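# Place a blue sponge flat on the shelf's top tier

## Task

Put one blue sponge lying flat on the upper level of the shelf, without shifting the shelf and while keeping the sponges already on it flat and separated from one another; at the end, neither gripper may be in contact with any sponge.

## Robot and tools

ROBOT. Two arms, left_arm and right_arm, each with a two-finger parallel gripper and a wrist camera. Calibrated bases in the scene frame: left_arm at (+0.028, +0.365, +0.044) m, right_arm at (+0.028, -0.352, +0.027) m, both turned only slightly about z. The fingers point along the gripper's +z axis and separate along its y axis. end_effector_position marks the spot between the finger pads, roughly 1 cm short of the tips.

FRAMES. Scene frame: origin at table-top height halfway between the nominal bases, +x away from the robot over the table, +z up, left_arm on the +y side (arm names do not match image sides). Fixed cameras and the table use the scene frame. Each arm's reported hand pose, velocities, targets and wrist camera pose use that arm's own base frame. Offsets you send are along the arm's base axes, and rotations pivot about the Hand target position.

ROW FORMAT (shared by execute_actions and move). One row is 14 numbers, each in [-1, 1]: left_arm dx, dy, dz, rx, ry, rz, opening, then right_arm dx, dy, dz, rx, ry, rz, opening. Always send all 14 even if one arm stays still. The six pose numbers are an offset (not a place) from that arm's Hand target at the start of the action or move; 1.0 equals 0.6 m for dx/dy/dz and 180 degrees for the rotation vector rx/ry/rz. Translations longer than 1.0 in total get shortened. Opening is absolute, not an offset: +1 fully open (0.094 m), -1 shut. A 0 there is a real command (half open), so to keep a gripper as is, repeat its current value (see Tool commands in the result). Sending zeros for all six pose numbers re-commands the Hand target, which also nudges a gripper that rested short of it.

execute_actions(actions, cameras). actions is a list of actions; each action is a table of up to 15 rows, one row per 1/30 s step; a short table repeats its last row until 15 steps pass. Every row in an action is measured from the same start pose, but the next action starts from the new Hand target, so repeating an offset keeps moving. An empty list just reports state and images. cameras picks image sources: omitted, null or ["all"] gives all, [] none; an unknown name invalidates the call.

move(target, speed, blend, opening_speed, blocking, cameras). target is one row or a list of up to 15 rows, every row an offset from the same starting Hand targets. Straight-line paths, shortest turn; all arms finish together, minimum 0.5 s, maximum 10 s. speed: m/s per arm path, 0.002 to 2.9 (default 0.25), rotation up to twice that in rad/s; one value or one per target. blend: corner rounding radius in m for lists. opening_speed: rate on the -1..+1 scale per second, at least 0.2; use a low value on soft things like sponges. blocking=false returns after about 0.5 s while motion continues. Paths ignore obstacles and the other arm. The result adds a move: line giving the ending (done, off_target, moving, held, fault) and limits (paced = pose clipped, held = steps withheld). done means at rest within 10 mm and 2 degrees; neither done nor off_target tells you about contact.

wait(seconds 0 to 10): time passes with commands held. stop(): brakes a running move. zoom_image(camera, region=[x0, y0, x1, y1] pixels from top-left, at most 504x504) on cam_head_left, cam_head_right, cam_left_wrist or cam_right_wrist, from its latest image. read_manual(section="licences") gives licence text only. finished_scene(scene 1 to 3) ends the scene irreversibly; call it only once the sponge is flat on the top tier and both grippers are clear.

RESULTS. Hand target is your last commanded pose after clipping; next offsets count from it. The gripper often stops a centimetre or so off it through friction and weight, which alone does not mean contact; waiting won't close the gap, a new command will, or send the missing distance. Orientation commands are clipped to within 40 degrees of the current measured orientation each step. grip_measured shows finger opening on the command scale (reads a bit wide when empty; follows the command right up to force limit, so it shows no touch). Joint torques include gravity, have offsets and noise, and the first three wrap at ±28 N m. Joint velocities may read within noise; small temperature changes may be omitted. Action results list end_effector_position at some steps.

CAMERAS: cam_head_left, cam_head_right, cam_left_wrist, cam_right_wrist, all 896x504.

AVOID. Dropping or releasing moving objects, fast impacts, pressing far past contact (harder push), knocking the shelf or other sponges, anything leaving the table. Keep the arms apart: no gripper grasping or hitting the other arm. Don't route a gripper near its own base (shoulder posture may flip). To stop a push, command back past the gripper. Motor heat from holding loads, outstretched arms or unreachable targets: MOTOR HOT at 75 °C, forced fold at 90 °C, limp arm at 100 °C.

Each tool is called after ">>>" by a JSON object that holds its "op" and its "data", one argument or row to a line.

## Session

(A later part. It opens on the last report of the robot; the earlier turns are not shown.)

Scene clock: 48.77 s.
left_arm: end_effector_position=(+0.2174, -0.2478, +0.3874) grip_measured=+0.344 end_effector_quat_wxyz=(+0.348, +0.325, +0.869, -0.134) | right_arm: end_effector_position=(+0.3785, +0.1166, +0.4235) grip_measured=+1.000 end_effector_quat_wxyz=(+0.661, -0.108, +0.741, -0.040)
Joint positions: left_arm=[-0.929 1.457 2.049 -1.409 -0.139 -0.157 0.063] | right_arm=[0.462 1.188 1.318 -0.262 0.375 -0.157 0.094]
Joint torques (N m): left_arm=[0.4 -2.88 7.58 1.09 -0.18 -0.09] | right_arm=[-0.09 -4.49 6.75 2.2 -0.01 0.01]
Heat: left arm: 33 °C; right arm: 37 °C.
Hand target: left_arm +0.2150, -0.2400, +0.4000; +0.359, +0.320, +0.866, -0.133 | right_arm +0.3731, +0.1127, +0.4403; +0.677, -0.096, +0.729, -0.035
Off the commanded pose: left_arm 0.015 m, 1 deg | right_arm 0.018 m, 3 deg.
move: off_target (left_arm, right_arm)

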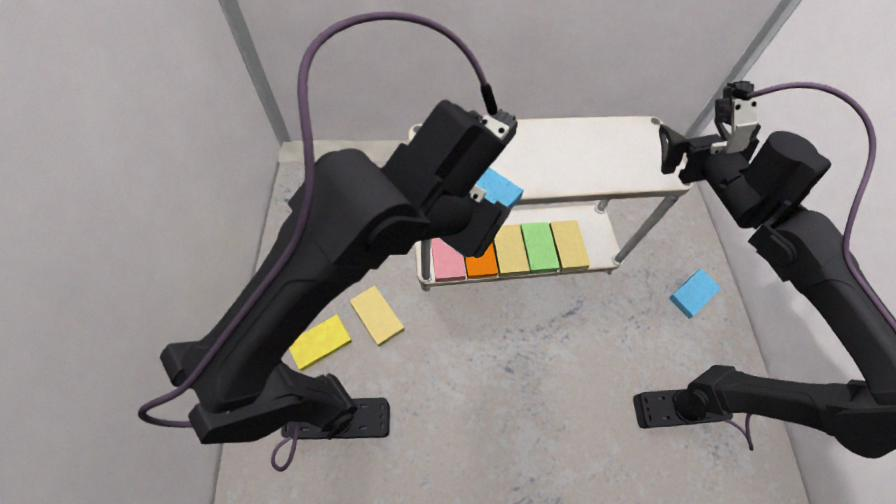

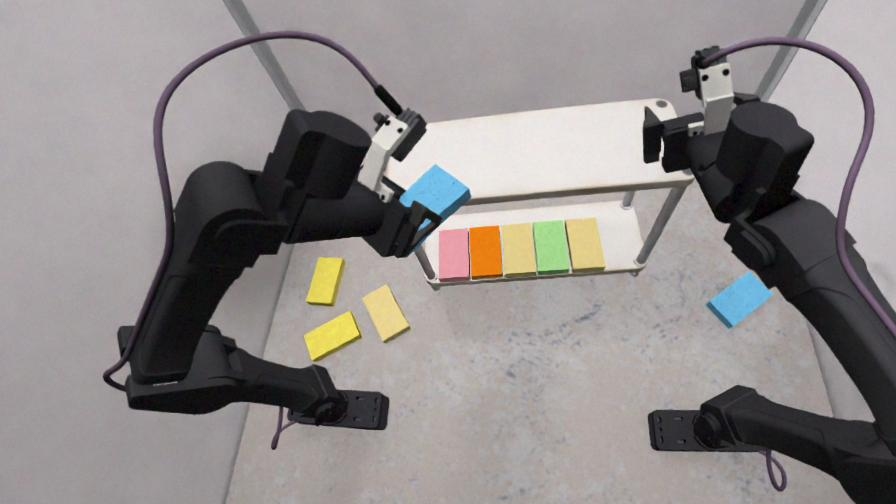

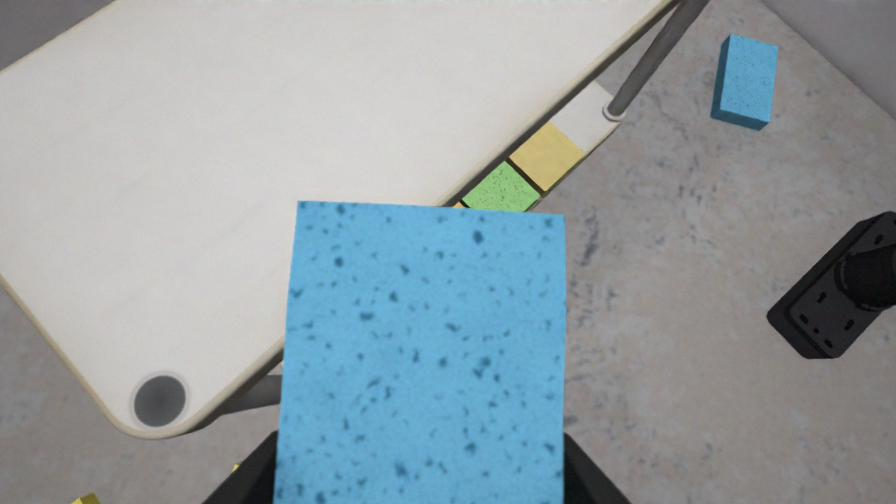

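>>> {"op": "move", "data": {
  "target": [0.2658, -0.03, -0.0367, 0, 0, 0.037, 0.28, 0, 0, 0, 0, 0, 0, 1],
  "speed": 0.12,
  "cameras": ["cam_head_left", "cam_head_right", "cam_left_wrist"]
}}

Scene clock: 53.93 s.
left_arm: end_effector_position=(+0.3713, -0.2537, +0.3576) grip_measured=+0.344 end_effector_quat_wxyz=(+0.336, +0.267, +0.898, -0.102) | right_arm: end_effector_position=(+0.3785, +0.1166, +0.4235) grip_measured=+1.000 end_effector_quat_wxyz=(+0.661, -0.108, +0.741, -0.040)
Joint positions: left_arm=[-0.608 1.906 2.444 -1.392 -0.016 -0.024 0.063] | right_arm=[0.462 1.188 1.318 -0.262 0.375 -0.157 0.094]
Joint torques (N m): left_arm=[0.29 -6.38 7.94 1.49 0.1 0.04] | right_arm=[-0.09 -4.51 6.74 2.2 -0.01 0.01]
Heat: left arm: 33 °C; right arm: 37 °C.
Hand target: left_arm +0.3745, -0.2580, +0.3780; +0.366, +0.269, +0.884, -0.112 | right_arm +0.3731, +0.1127, +0.4403; +0.677, -0.096, +0.729, -0.035
Off the commanded pose: left_arm 0.021 m, 4 deg | right_arm 0.018 m, 3 deg.
move: off_target (left_arm, right_arm)

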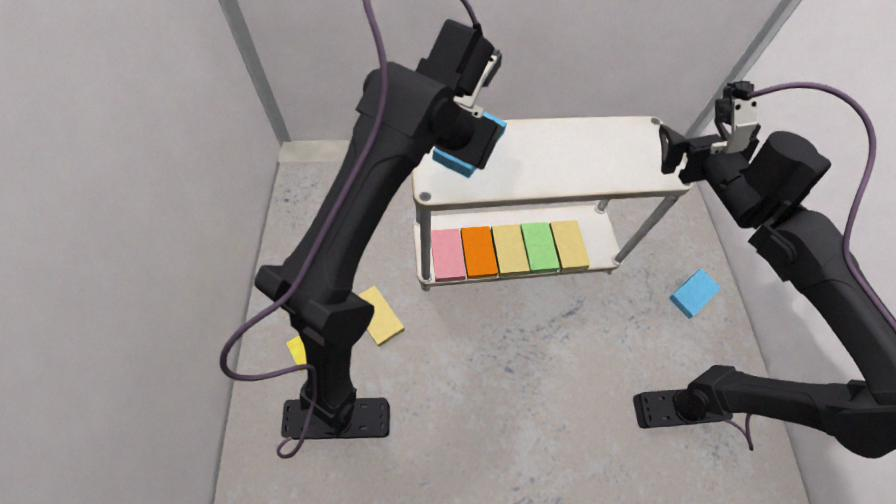

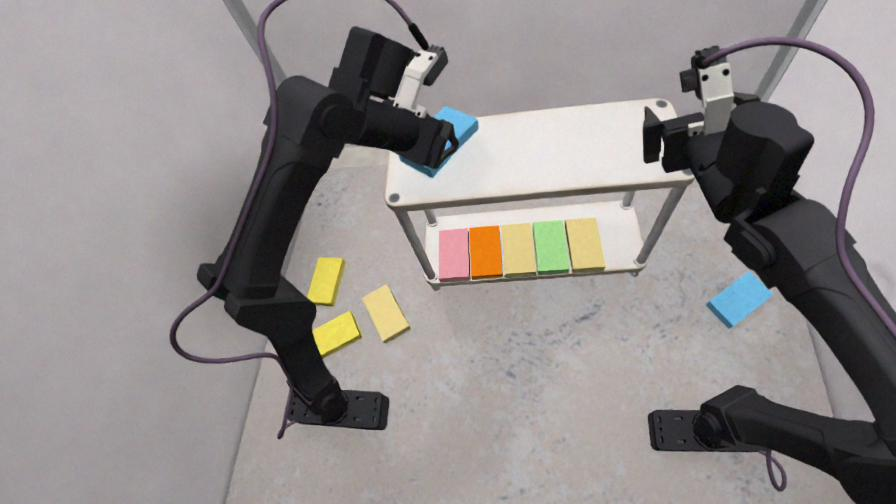

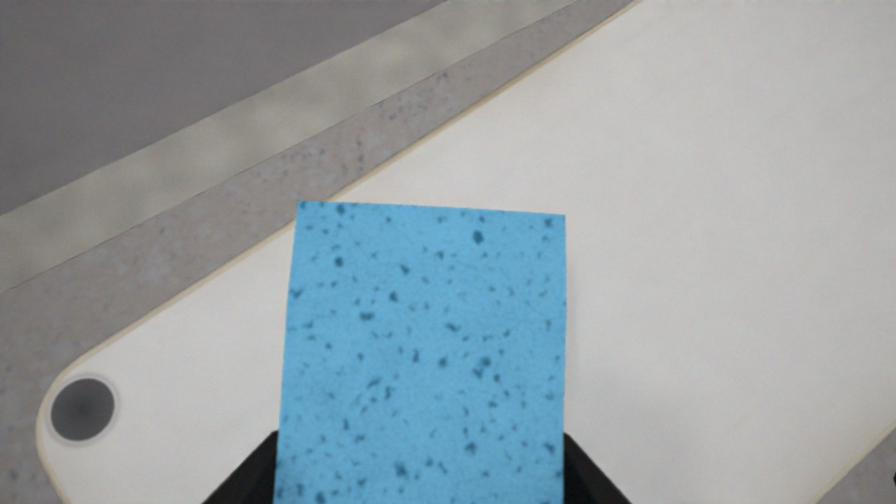

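>>> {"op": "move", "data": {
  "target": [0, 0, -0.0433, -0.0052, -0.0079, 0, 0.28, 0, 0, 0, 0, 0, 0, 1],
  "speed": 0.05,
  "cameras": ["cam_head_left", "cam_head_right", "cam_left_wrist"]
}}

Scene clock: 56.83 s.
left_arm: end_effector_position=(+0.3752, -0.2564, +0.3309) grip_measured=+0.344 end_effector_quat_wxyz=(+0.344, +0.266, +0.894, -0.104) | right_arm: end_effector_position=(+0.3785, +0.1166, +0.4235) grip_measured=+1.000 end_effector_quat_wxyz=(+0.661, -0.108, +0.741, -0.040)
Joint positions: left_arm=[-0.608 1.79 2.133 -1.179 -0.016 -0.024 0.063] | right_arm=[0.462 1.188 1.318 -0.262 0.375 -0.157 0.094]
Joint torques (N m): left_arm=[0.36 -8.99 3.78 1.79 0.08 0.04] | right_arm=[-0.09 -4.51 6.74 2.2 -0.01 0.01]
Heat: left arm: 33 °C; right arm: 38 °C.
Hand target: left_arm +0.3745, -0.2580, +0.3520; +0.380, +0.268, +0.878, -0.116 | right_arm +0.3731, +0.1127, +0.4403; +0.677, -0.096, +0.729, -0.035
Off the commanded pose: left_arm 0.021 m, 5 deg | right_arm 0.018 m, 3 deg.
move: off_target (left_arm, right_arm)

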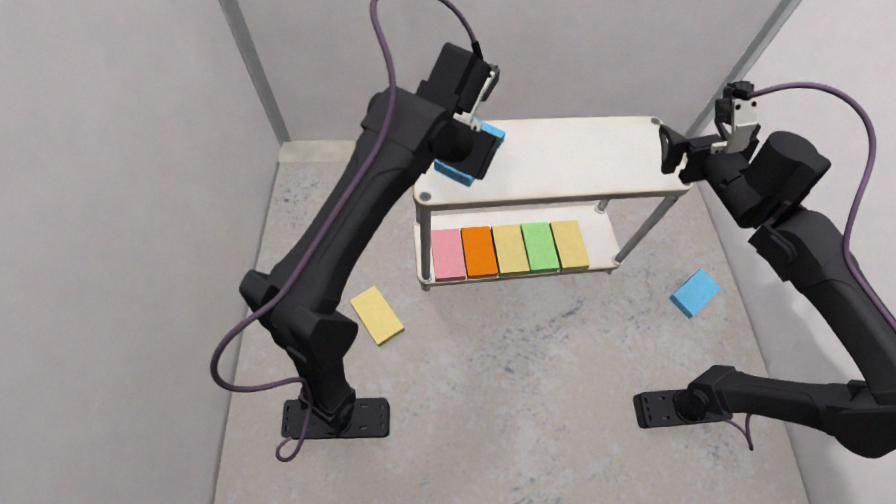

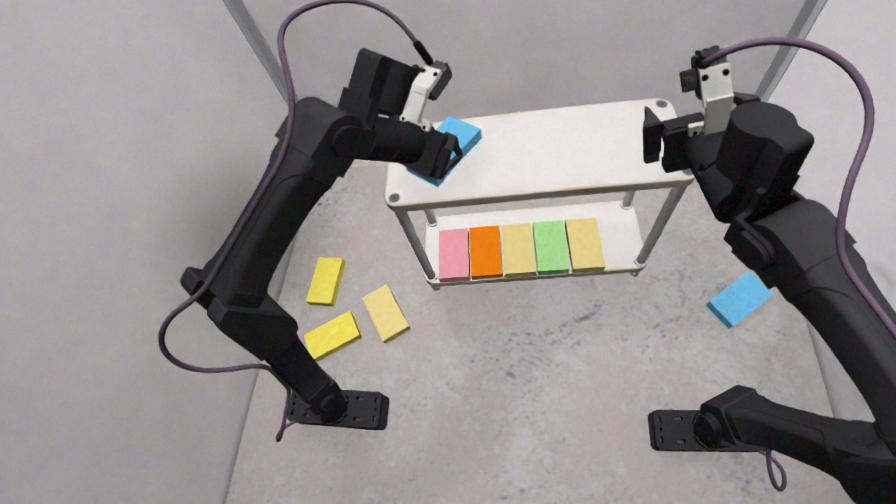

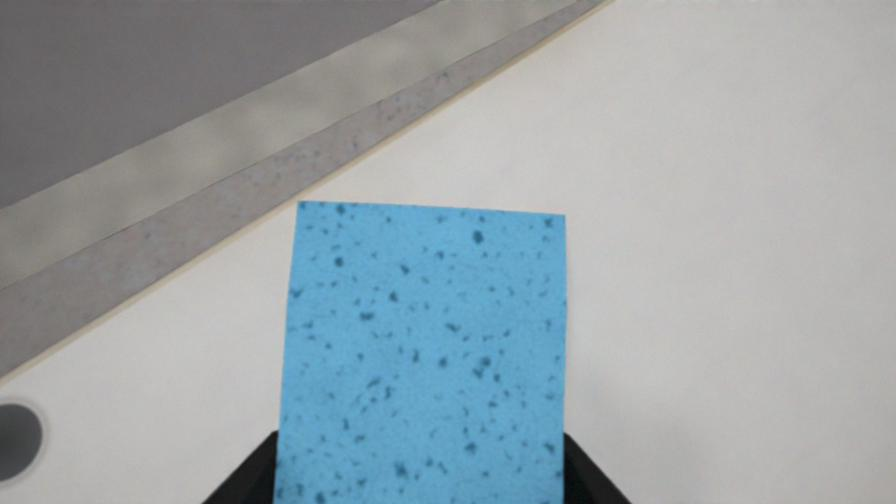

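>>> {"op": "execute_actions", "data": {
  "actions": []
}}

Scene clock: 58.17 s.
left_arm: end_effector_position=(+0.3752, -0.2564, +0.3309) grip_measured=+0.344 end_effector_quat_wxyz=(+0.344, +0.266, +0.894, -0.104) | right_arm: end_effector_position=(+0.3785, +0.1166, +0.4235) grip_measured=+1.000 end_effector_quat_wxyz=(+0.661, -0.108, +0.741, -0.040)
Joint positions: left_arm=[-0.608 1.79 2.133 -1.179 -0.016 -0.024 0.063] | right_arm=[0.462 1.188 1.318 -0.262 0.375 -0.157 0.094]
Joint velocities: within noise
Joint torques (N m): left_arm=[0.32 -8.98 3.74 1.81 0.08 0.04] | right_arm=[-0.09 -4.51 6.75 2.2 -0.01 0.01]
Motor temperatures (°C): left_arm=[26 30 33 30 24 27 29] | right_arm=[28 33 29 38 27 28 28]
Heat: left arm: 33 °C; right arm: 38 °C.
Hand target: left_arm +0.3745, -0.2580, +0.3520; +0.380, +0.268, +0.878, -0.116 | right_arm +0.3731, +0.1127, +0.4403; +0.677, -0.096, +0.729, -0.035
Tool commands: left_gripper/opening=+0.28 right_gripper/opening=+1.0
Off the commanded pose: left_arm 0.021 m, 5 deg | right_arm 0.018 m, 3 deg.

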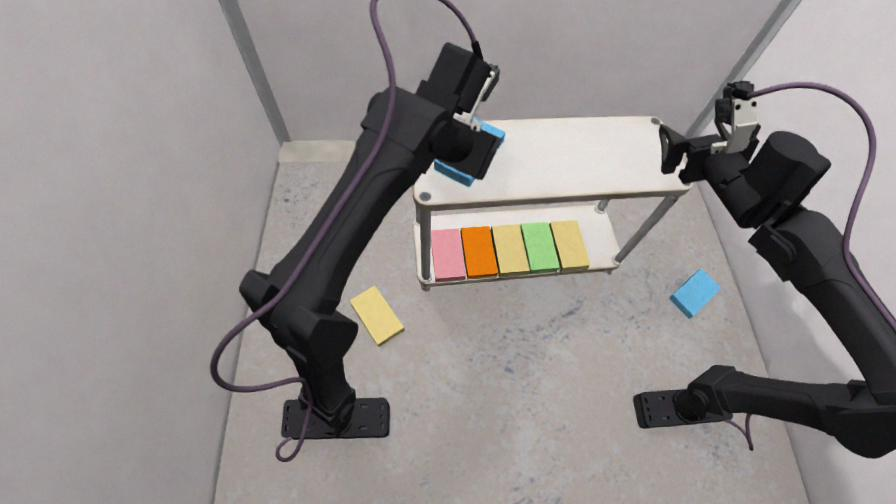

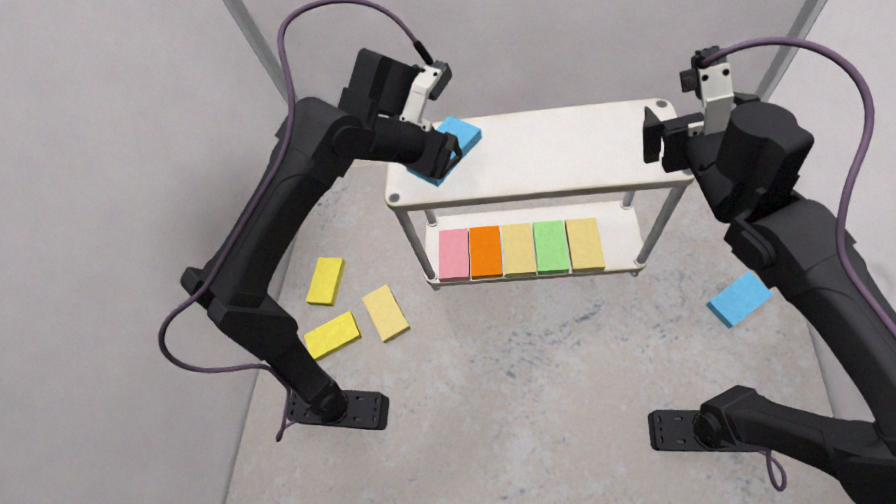

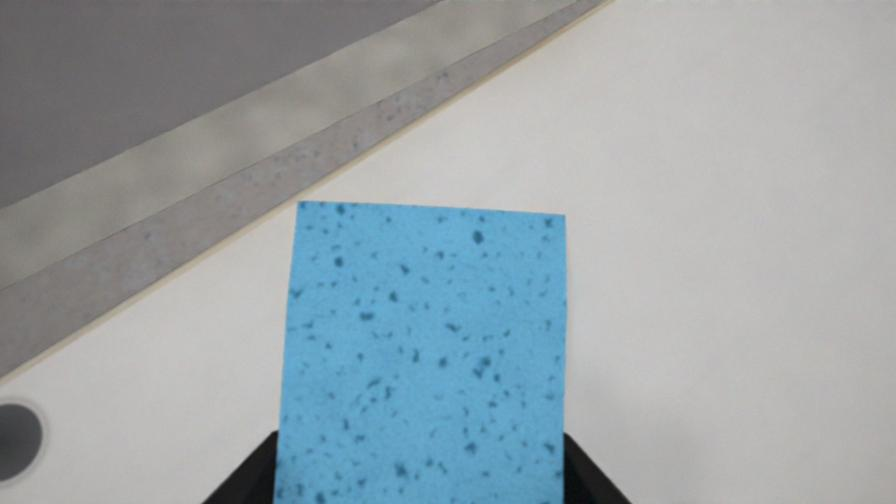

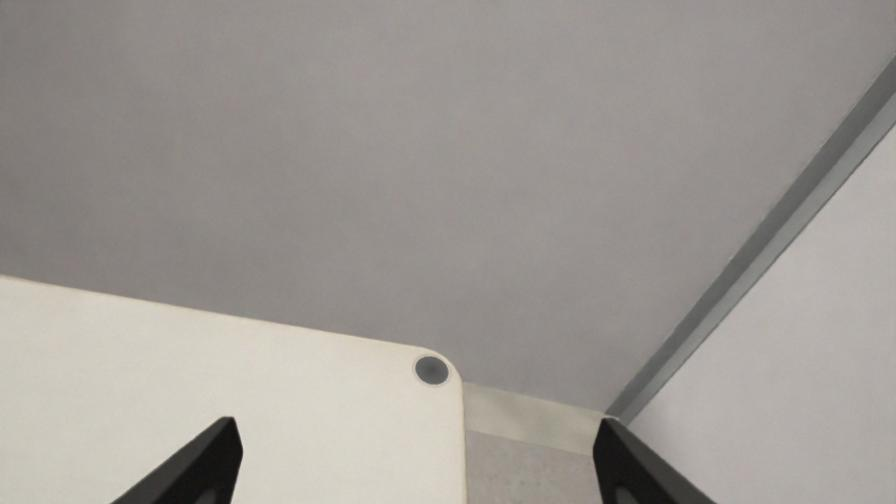

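>>> {"op": "zoom_image", "data": {
  "camera": "cam_head_left",
  "region": [400, 100, 530, 210]
}}

>>> {"op": "zoom_image", "data": {
  "camera": "cam_head_right",
  "region": [370, 90, 510, 210]
}}

>>> {"op": "zoom_image", "data": {
  "camera": "cam_left_wrist",
  "region": [240, 180, 620, 504]
}}

Scaled by 3.877 (camera's finer frame: 1280x720).

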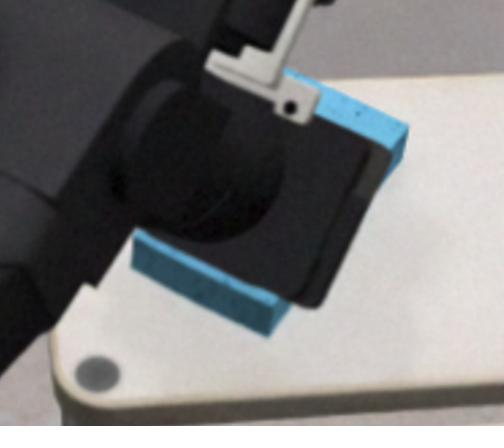

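Scaled by 3.600 (camera's finer frame: 1280x720).

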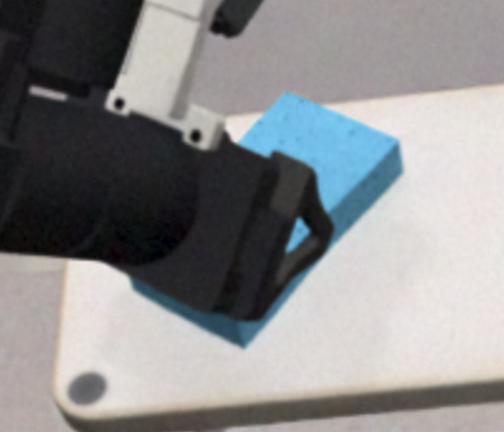

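Scaled by 1.326 (camera's finer frame: 1280x720).

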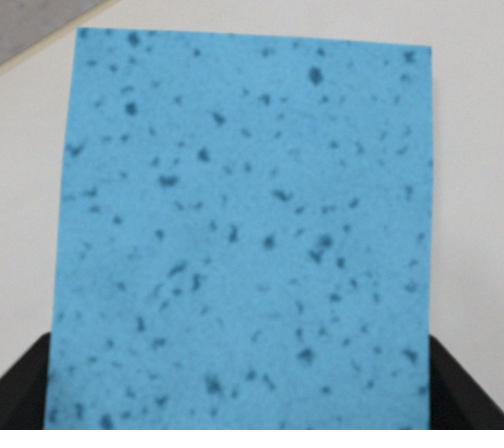

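>>> {"op": "move", "data": {
  "target": [0, 0, -0.01, 0, 0, 0, 0.28, 0, 0, 0, 0, 0, 0, 1],
  "speed": 0.03,
  "cameras": ["cam_head_right", "cam_left_wrist"]
}}

Scene clock: 59.43 s.
left_arm: end_effector_position=(+0.3752, -0.2564, +0.3314) grip_measured=+0.344 end_effector_quat_wxyz=(+0.353, +0.266, +0.891, -0.107) | right_arm: end_effector_position=(+0.3785, +0.1166, +0.4235) grip_measured=+1.000 end_effector_quat_wxyz=(+0.661, -0.108, +0.741, -0.040)
Joint positions: left_arm=[-0.608 1.765 2.089 -1.139 -0.016 -0.022 0.063] | right_arm=[0.462 1.188 1.318 -0.262 0.375 -0.157 0.094]
Joint torques (N m): left_arm=[0.29 -8.31 3.51 1.76 0.07 0.03] | right_arm=[-0.1 -4.51 6.75 2.2 -0.01 0.02]
Heat: left arm: 33 °C; right arm: 38 °C.
Hand target: left_arm +0.3745, -0.2580, +0.3460; +0.380, +0.268, +0.878, -0.116 | right_arm +0.3731, +0.1127, +0.4403; +0.677, -0.096, +0.729, -0.035
Off the commanded pose: left_arm 0.015 m, 4 deg | right_arm 0.018 m, 3 deg.
move: off_target (left_arm, right_arm)

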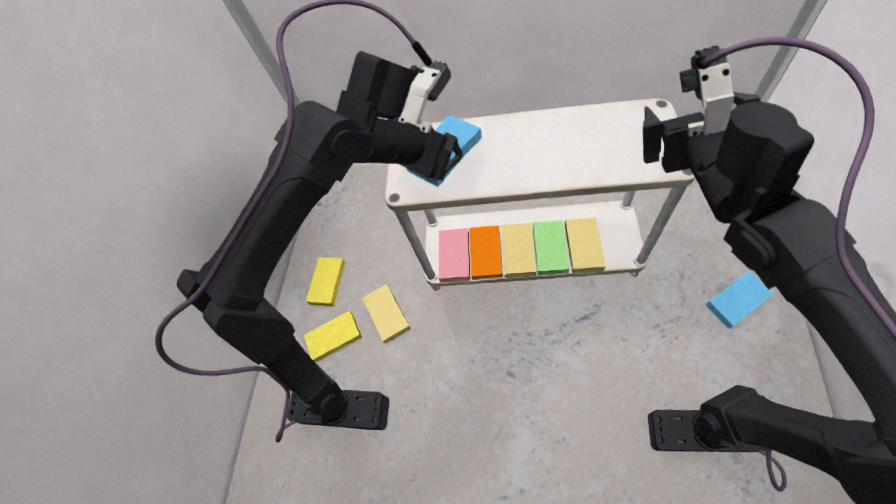

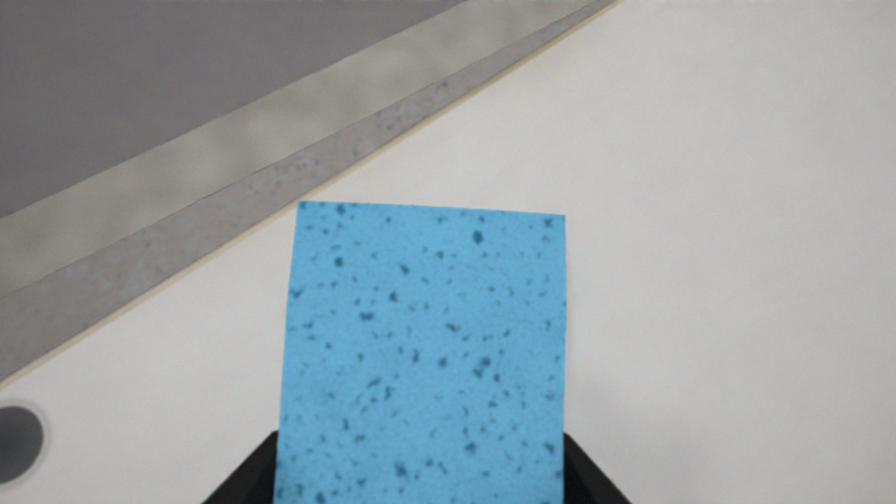

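>>> {"op": "move", "data": {
  "target": [0, 0, -0.01, 0, 0, 0, 0.28, 0, 0, 0, 0, 0, 0, 1],
  "speed": 0.03,
  "cameras": ["cam_head_left", "cam_left_wrist"]
}}

Scene clock: 61.57 s.
left_arm: end_effector_position=(+0.3753, -0.2565, +0.3320) grip_measured=+0.344 end_effector_quat_wxyz=(+0.362, +0.264, +0.887, -0.110) | right_arm: end_effector_position=(+0.3785, +0.1166, +0.4235) grip_measured=+1.000 end_effector_quat_wxyz=(+0.661, -0.108, +0.741, -0.040)
Joint positions: left_arm=[-0.608 1.741 2.044 -1.098 -0.016 -0.022 0.063] | right_arm=[0.462 1.188 1.318 -0.262 0.375 -0.157 0.094]
Joint torques (N m): left_arm=[0.31 -7.51 3.33 1.71 0.08 0.04] | right_arm=[-0.09 -4.51 6.75 2.2 -0.01 0.01]
Heat: left arm: 33 °C; right arm: 38 °C.
Hand target: left_arm +0.3745, -0.2580, +0.3400; +0.380, +0.268, +0.878, -0.116 | right_arm +0.3731, +0.1127, +0.4403; +0.677, -0.096, +0.729, -0.035
Off the commanded pose: left_arm 0.008 m, 2 deg | right_arm 0.018 m, 3 deg.
move: off_target (right_arm)

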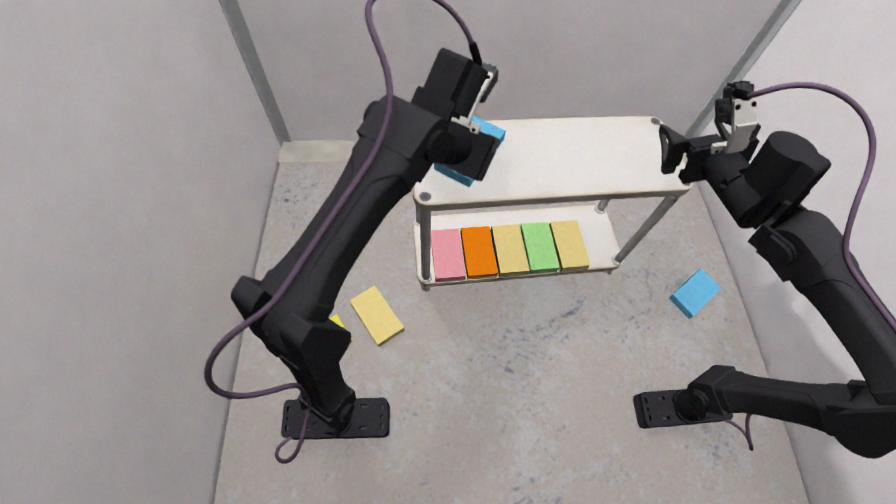

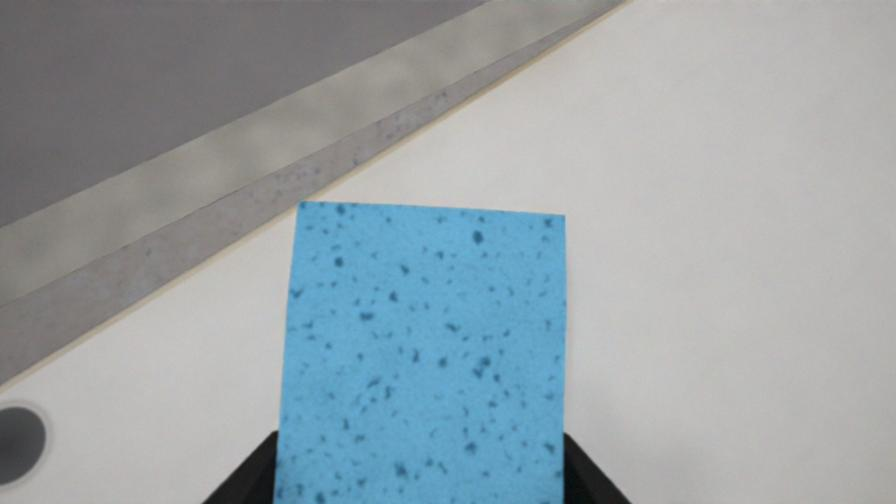

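>>> {"op": "move", "data": {
  "target": [
    [0, 0, 0.02, 0, 0, 0, 0.28, 0, 0, 0, 0, 0, 0, 1],
    [0, 0, 0.02, 0, 0, 0, 1.0, 0, 0, 0, 0, 0, 0, 1]
  ],
  "speed": 0.03,
  "opening_speed": 0.5
}}

Scene clock: 66.23 s.
left_arm: end_effector_position=(+0.3754, -0.2566, +0.3353) grip_measured=+0.998 end_effector_quat_wxyz=(+0.366, +0.265, +0.885, -0.111) | right_arm: end_effector_position=(+0.3785, +0.1166, +0.4235) grip_measured=+1.000 end_effector_quat_wxyz=(+0.661, -0.108, +0.741, -0.040)
Joint positions: left_arm=[-0.608 1.741 2.053 -1.099 -0.016 -0.021 0.094] | right_arm=[0.462 1.188 1.318 -0.262 0.375 -0.157 0.094]
Joint torques (N m): left_arm=[0.35 -5.55 9.26 1.2 0.08 0.04] | right_arm=[-0.09 -4.49 6.74 2.2 -0.01 0.01]
Heat: left arm: 33 °C; right arm: 38 °C.
Hand target: left_arm +0.3745, -0.2580, +0.3520; +0.380, +0.268, +0.878, -0.116 | right_arm +0.3731, +0.1127, +0.4403; +0.677, -0.096, +0.729, -0.035
Off the commanded pose: left_arm 0.017 m, 2 deg | right_arm 0.018 m, 3 deg.
move: off_target (left_arm, right_arm); target 2's new opening was sent with left_arm's hand 0.017 m and 2 deg from that target

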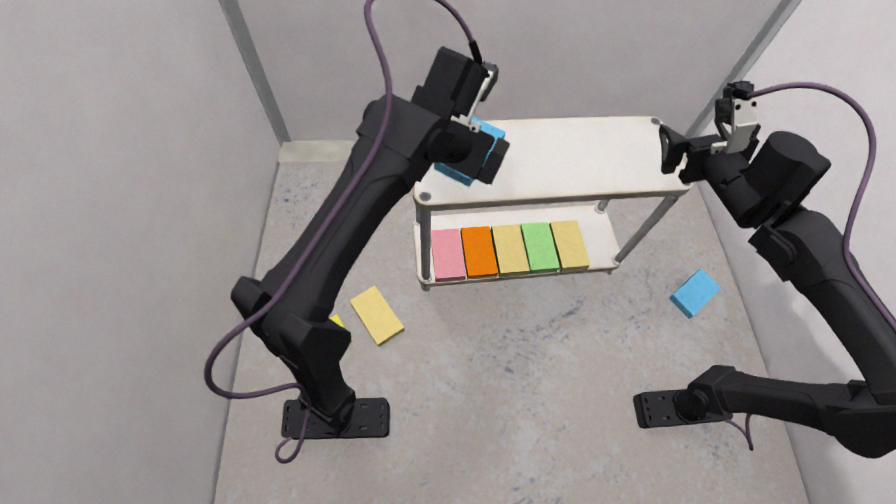

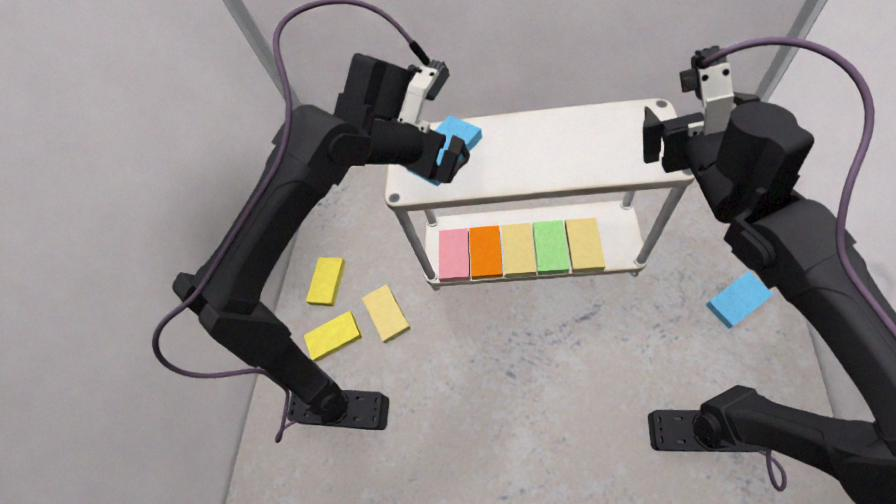

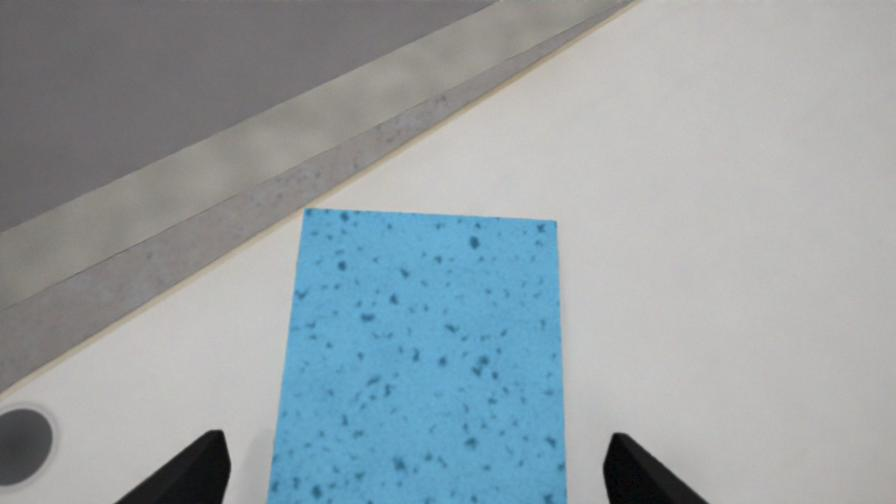

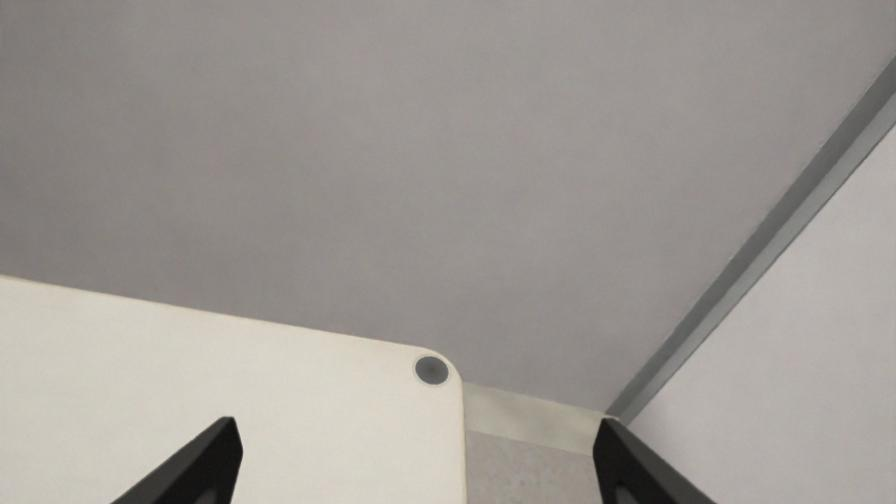

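>>> {"op": "move", "data": {
  "target": [
    [-0.007, 0.005, 0.033, 0, 0, 0, 1.0, 0, 0, 0, 0, 0, 0, 1],
    [-0.095, 0.0635, 0.139, 0, 0, 0, 1.0, 0, 0, 0, 0, 0, 0, 1]
  ],
  "speed": 0.08,
  "blend": 0.01
}}

Scene clock: 69.77 s.
left_arm: end_effector_position=(+0.3292, -0.2244, +0.4246) grip_measured=+0.998 end_effector_quat_wxyz=(+0.388, +0.262, +0.876, -0.118) | right_arm: end_effector_position=(+0.3785, +0.1166, +0.4235) grip_measured=+1.000 end_effector_quat_wxyz=(+0.661, -0.108, +0.741, -0.040)
Joint positions: left_arm=[-0.608 1.823 2.621 -1.533 -0.016 -0.021 0.094] | right_arm=[0.462 1.188 1.318 -0.262 0.375 -0.157 0.094]
Joint torques (N m): left_arm=[-0.12 -5.87 5.71 1.12 0.03 -0.01] | right_arm=[-0.09 -4.51 6.75 2.2 -0.01 0.01]
Heat: left arm: 34 °C; right arm: 39 °C.
Hand target: left_arm +0.3175, -0.2199, +0.4354; +0.380, +0.268, +0.878, -0.116 | right_arm +0.3731, +0.1127, +0.4403; +0.677, -0.096, +0.729, -0.035
Off the commanded pose: left_arm 0.017 m, 1 deg | right_arm 0.018 m, 3 deg.
joint sent to its limit (left arm) — joint 4 (wrist pitch), lower limit. The joint targets are off in position, not in orientation.
move: off_target (left_arm, right_arm)

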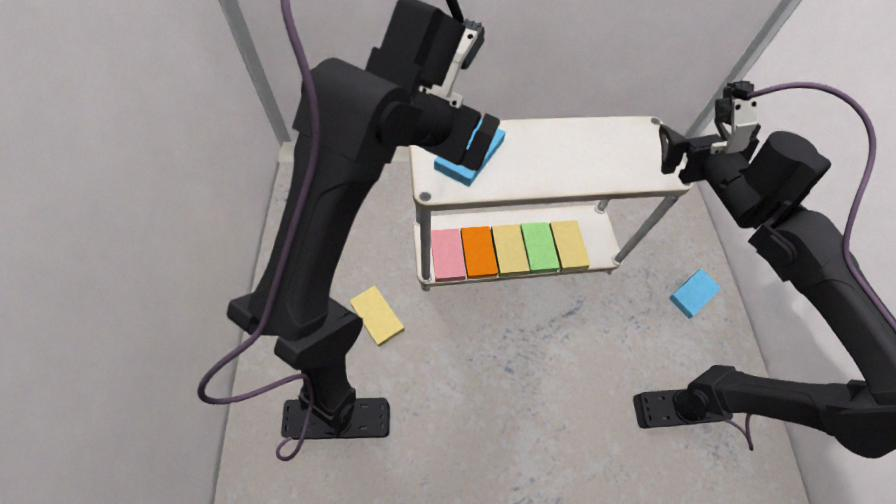

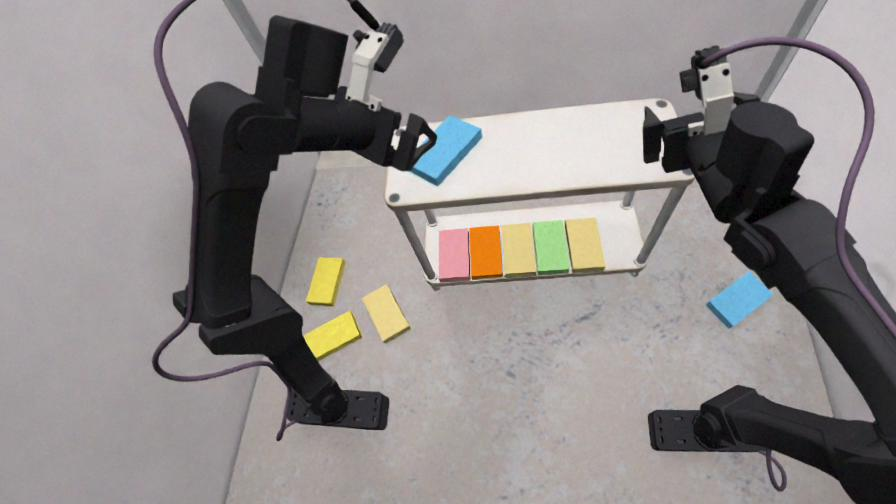

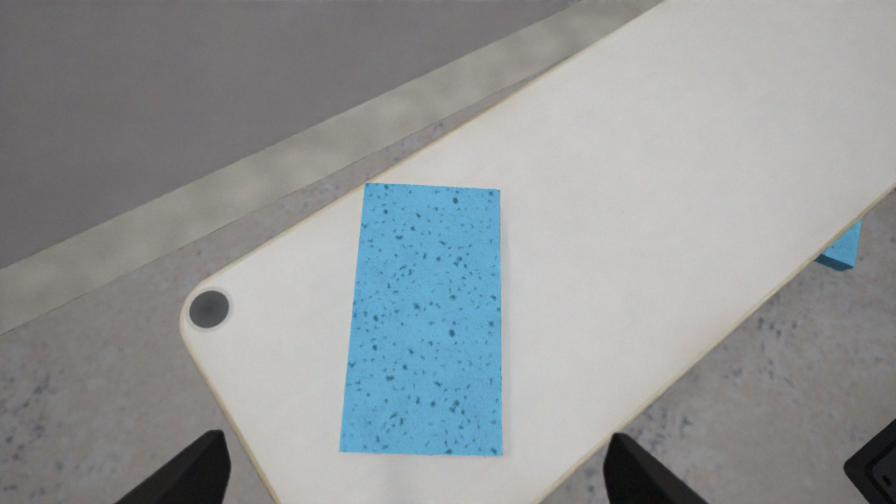

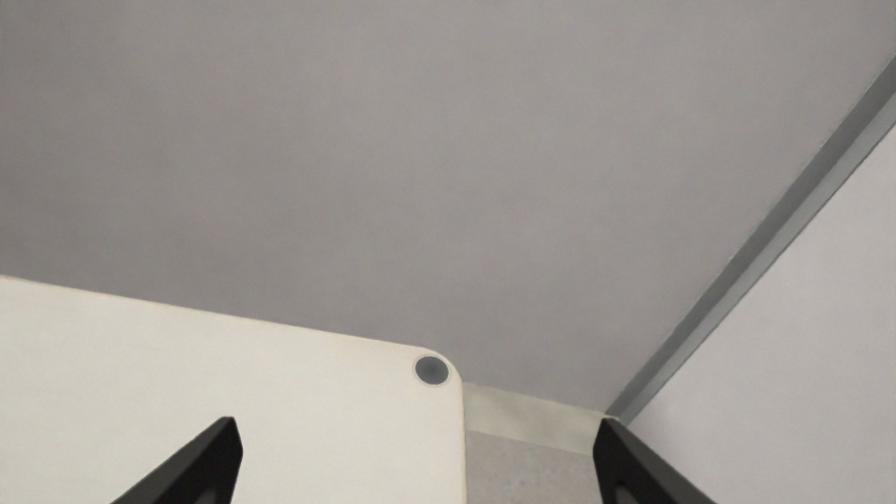

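>>> {"op": "zoom_image", "data": {
  "camera": "cam_head_left",
  "region": [640, 240, 760, 340]
}}

>>> {"op": "zoom_image", "data": {
  "camera": "cam_head_left",
  "region": [400, 180, 720, 300]
}}

>>> {"op": "zoom_image", "data": {
  "camera": "cam_head_right",
  "region": [380, 180, 700, 300]
}}

Scaled by 4.200 (camera's finer frame: 1280x720).

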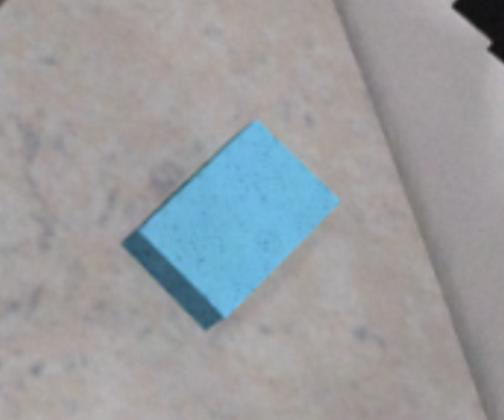

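Scaled by 1.575 (camera's finer frame: 1280x720).

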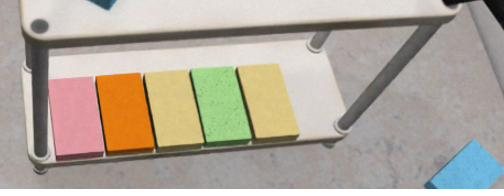

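Scaled by 1.575 (camera's finer frame: 1280x720).

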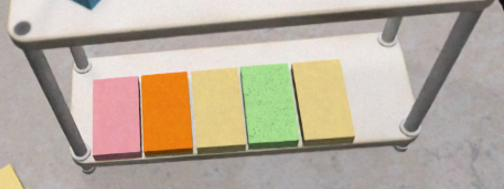

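>>> {"op": "move", "data": {
  "target": [
    [0, 0, 0, 0, 0, 0, 1.0, -0.1218, -0.1878, -0.0338, 0.0602, 0.0756, -0.1352, 1.0],
    [0, 0, 0, 0, 0, 0, 1.0, -0.1685, -0.4220, -0.5005, 0.1506, 0.1891, -0.3380, 1.0]
  ],
  "speed": 0.2,
  "blend": 0.03,
  "cameras": ["cam_head_left", "cam_head_right", "cam_right_wrist"]
}}

Scene clock: 80.17 s.
left_arm: end_effector_position=(+0.3290, -0.2242, +0.4243) grip_measured=+0.998 end_effector_quat_wxyz=(+0.387, +0.262, +0.876, -0.118) | right_arm: end_effector_position=(+0.2651, -0.1396, +0.1358) grip_measured=+1.000 end_effector_quat_wxyz=(+0.316, +0.416, +0.833, -0.183)
Joint positions: left_arm=[-0.608 1.823 2.621 -1.535 -0.016 -0.021 0.094] | right_arm=[-0.196 1.158 0.778 -0.614 0.506 0.578 0.094]
Joint torques (N m): left_arm=[-0.16 -5.93 5.74 1.13 0.05 -0.01] | right_arm=[-0.44 -3.49 4.38 1.9 0.15 0.07]
Heat: left arm: 33 °C; right arm: 38 °C.
Hand target: left_arm +0.3175, -0.2199, +0.4354; +0.380, +0.268, +0.878, -0.116 | right_arm +0.2720, -0.1405, +0.1400; +0.340, +0.424, +0.821, -0.175
Off the commanded pose: left_arm 0.017 m, 1 deg | right_arm 0.008 m, 3 deg.
joint sent to its limit (left arm) — joint 4 (wrist pitch), lower limit. The joint targets are off in position, not in orientation.
move: off_target (left_arm, right_arm)

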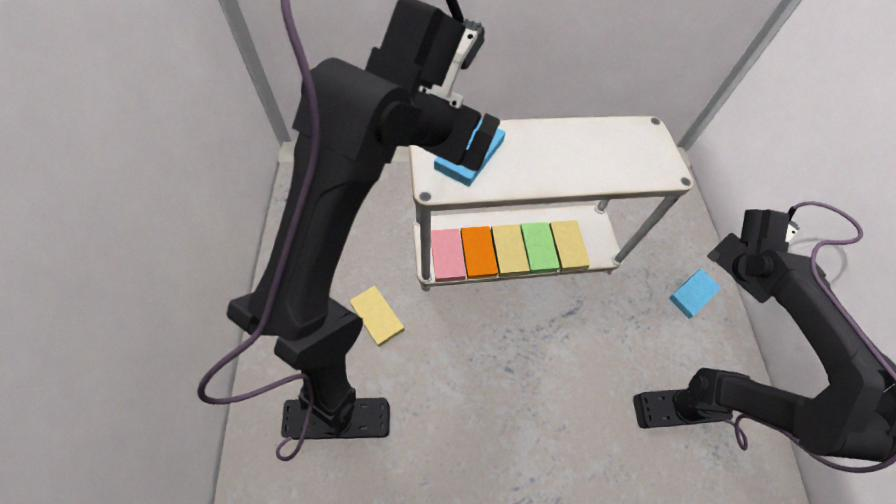

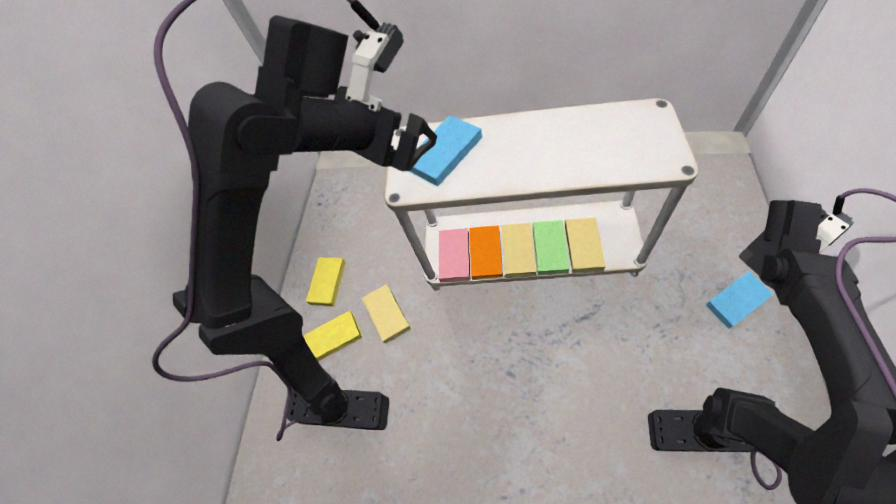

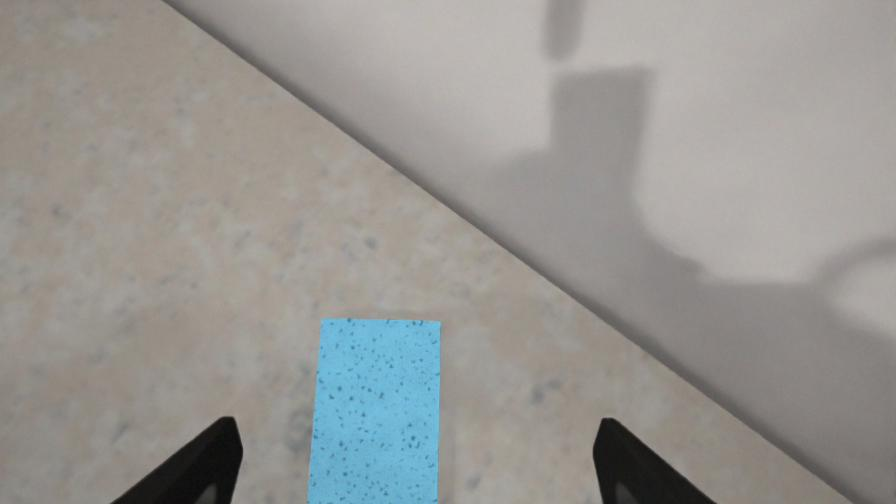

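>>> {"op": "move", "data": {
  "target": [0, 0, 0, 0, 0, 0, 1.0, 0.0032, 0.0600, -0.125, 0.0082, -0.0115, 0.0003, 1.0],
  "speed": 0.12,
  "cameras": ["cam_right_wrist", "cam_head_left"]
}}

Scene clock: 84.27 s.
left_arm: end_effector_position=(+0.3290, -0.2242, +0.4243) grip_measured=+0.998 end_effector_quat_wxyz=(+0.387, +0.261, +0.876, -0.118) | right_arm: end_effector_position=(+0.2705, -0.0982, +0.0605) grip_measured=+1.000 end_effector_quat_wxyz=(+0.327, +0.419, +0.834, -0.150)
Joint positions: left_arm=[-0.608 1.823 2.621 -1.535 -0.016 -0.022 0.094] | right_arm=[-0.029 1.248 0.531 -0.324 0.538 0.753 0.094]
Joint torques (N m): left_arm=[-0.08 -5.9 5.68 1.12 0.03 0.01] | right_arm=[0.28 -3.25 3.89 1.8 0.51 0.06]
Heat: left arm: 33 °C; right arm: 38 °C.
Hand target: left_arm +0.3175, -0.2199, +0.4354; +0.380, +0.268, +0.878, -0.116 | right_arm +0.2739, -0.1045, +0.0650; +0.349, +0.431, +0.817, -0.157
Off the commanded pose: left_arm 0.017 m, 1 deg | right_arm 0.009 m, 4 deg.
joint sent to its limit (left arm) — joint 4 (wrist pitch), lower limit. The joint targets are off in position, not in orientation.
move: off_target (left_arm, right_arm)
Images, in order (width x height): cam_head_left 896x504, cam_right_wrist 896x504.

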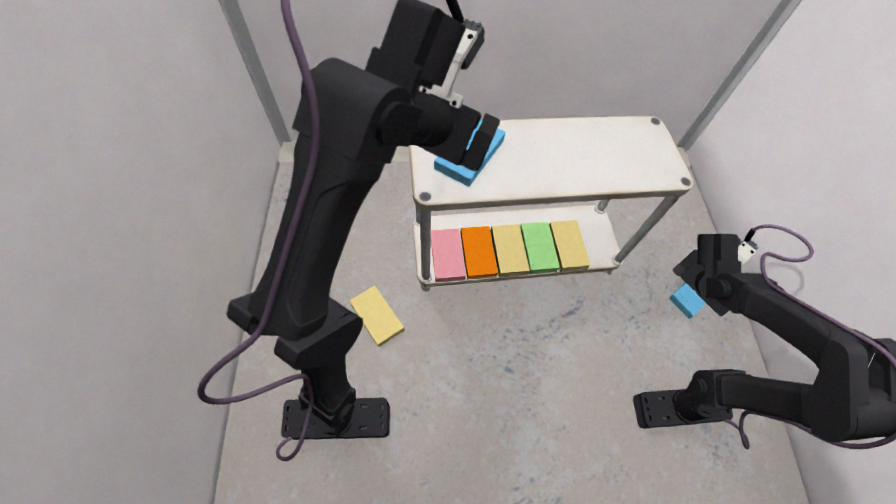

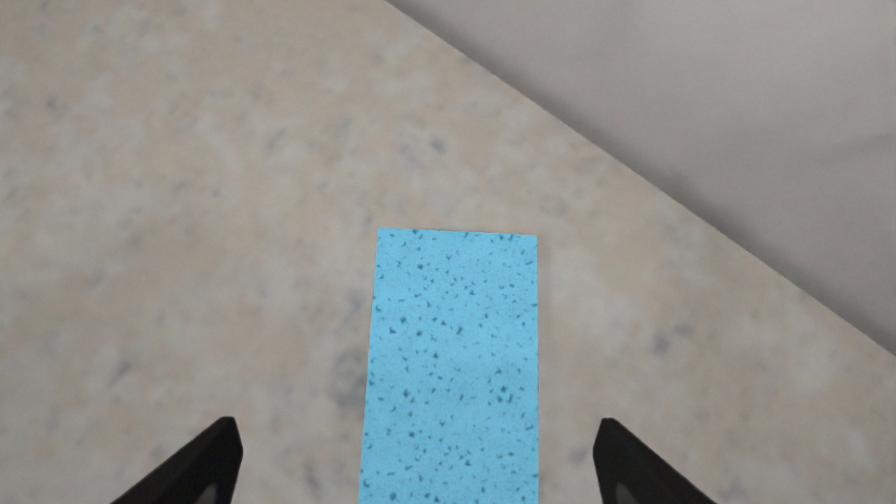

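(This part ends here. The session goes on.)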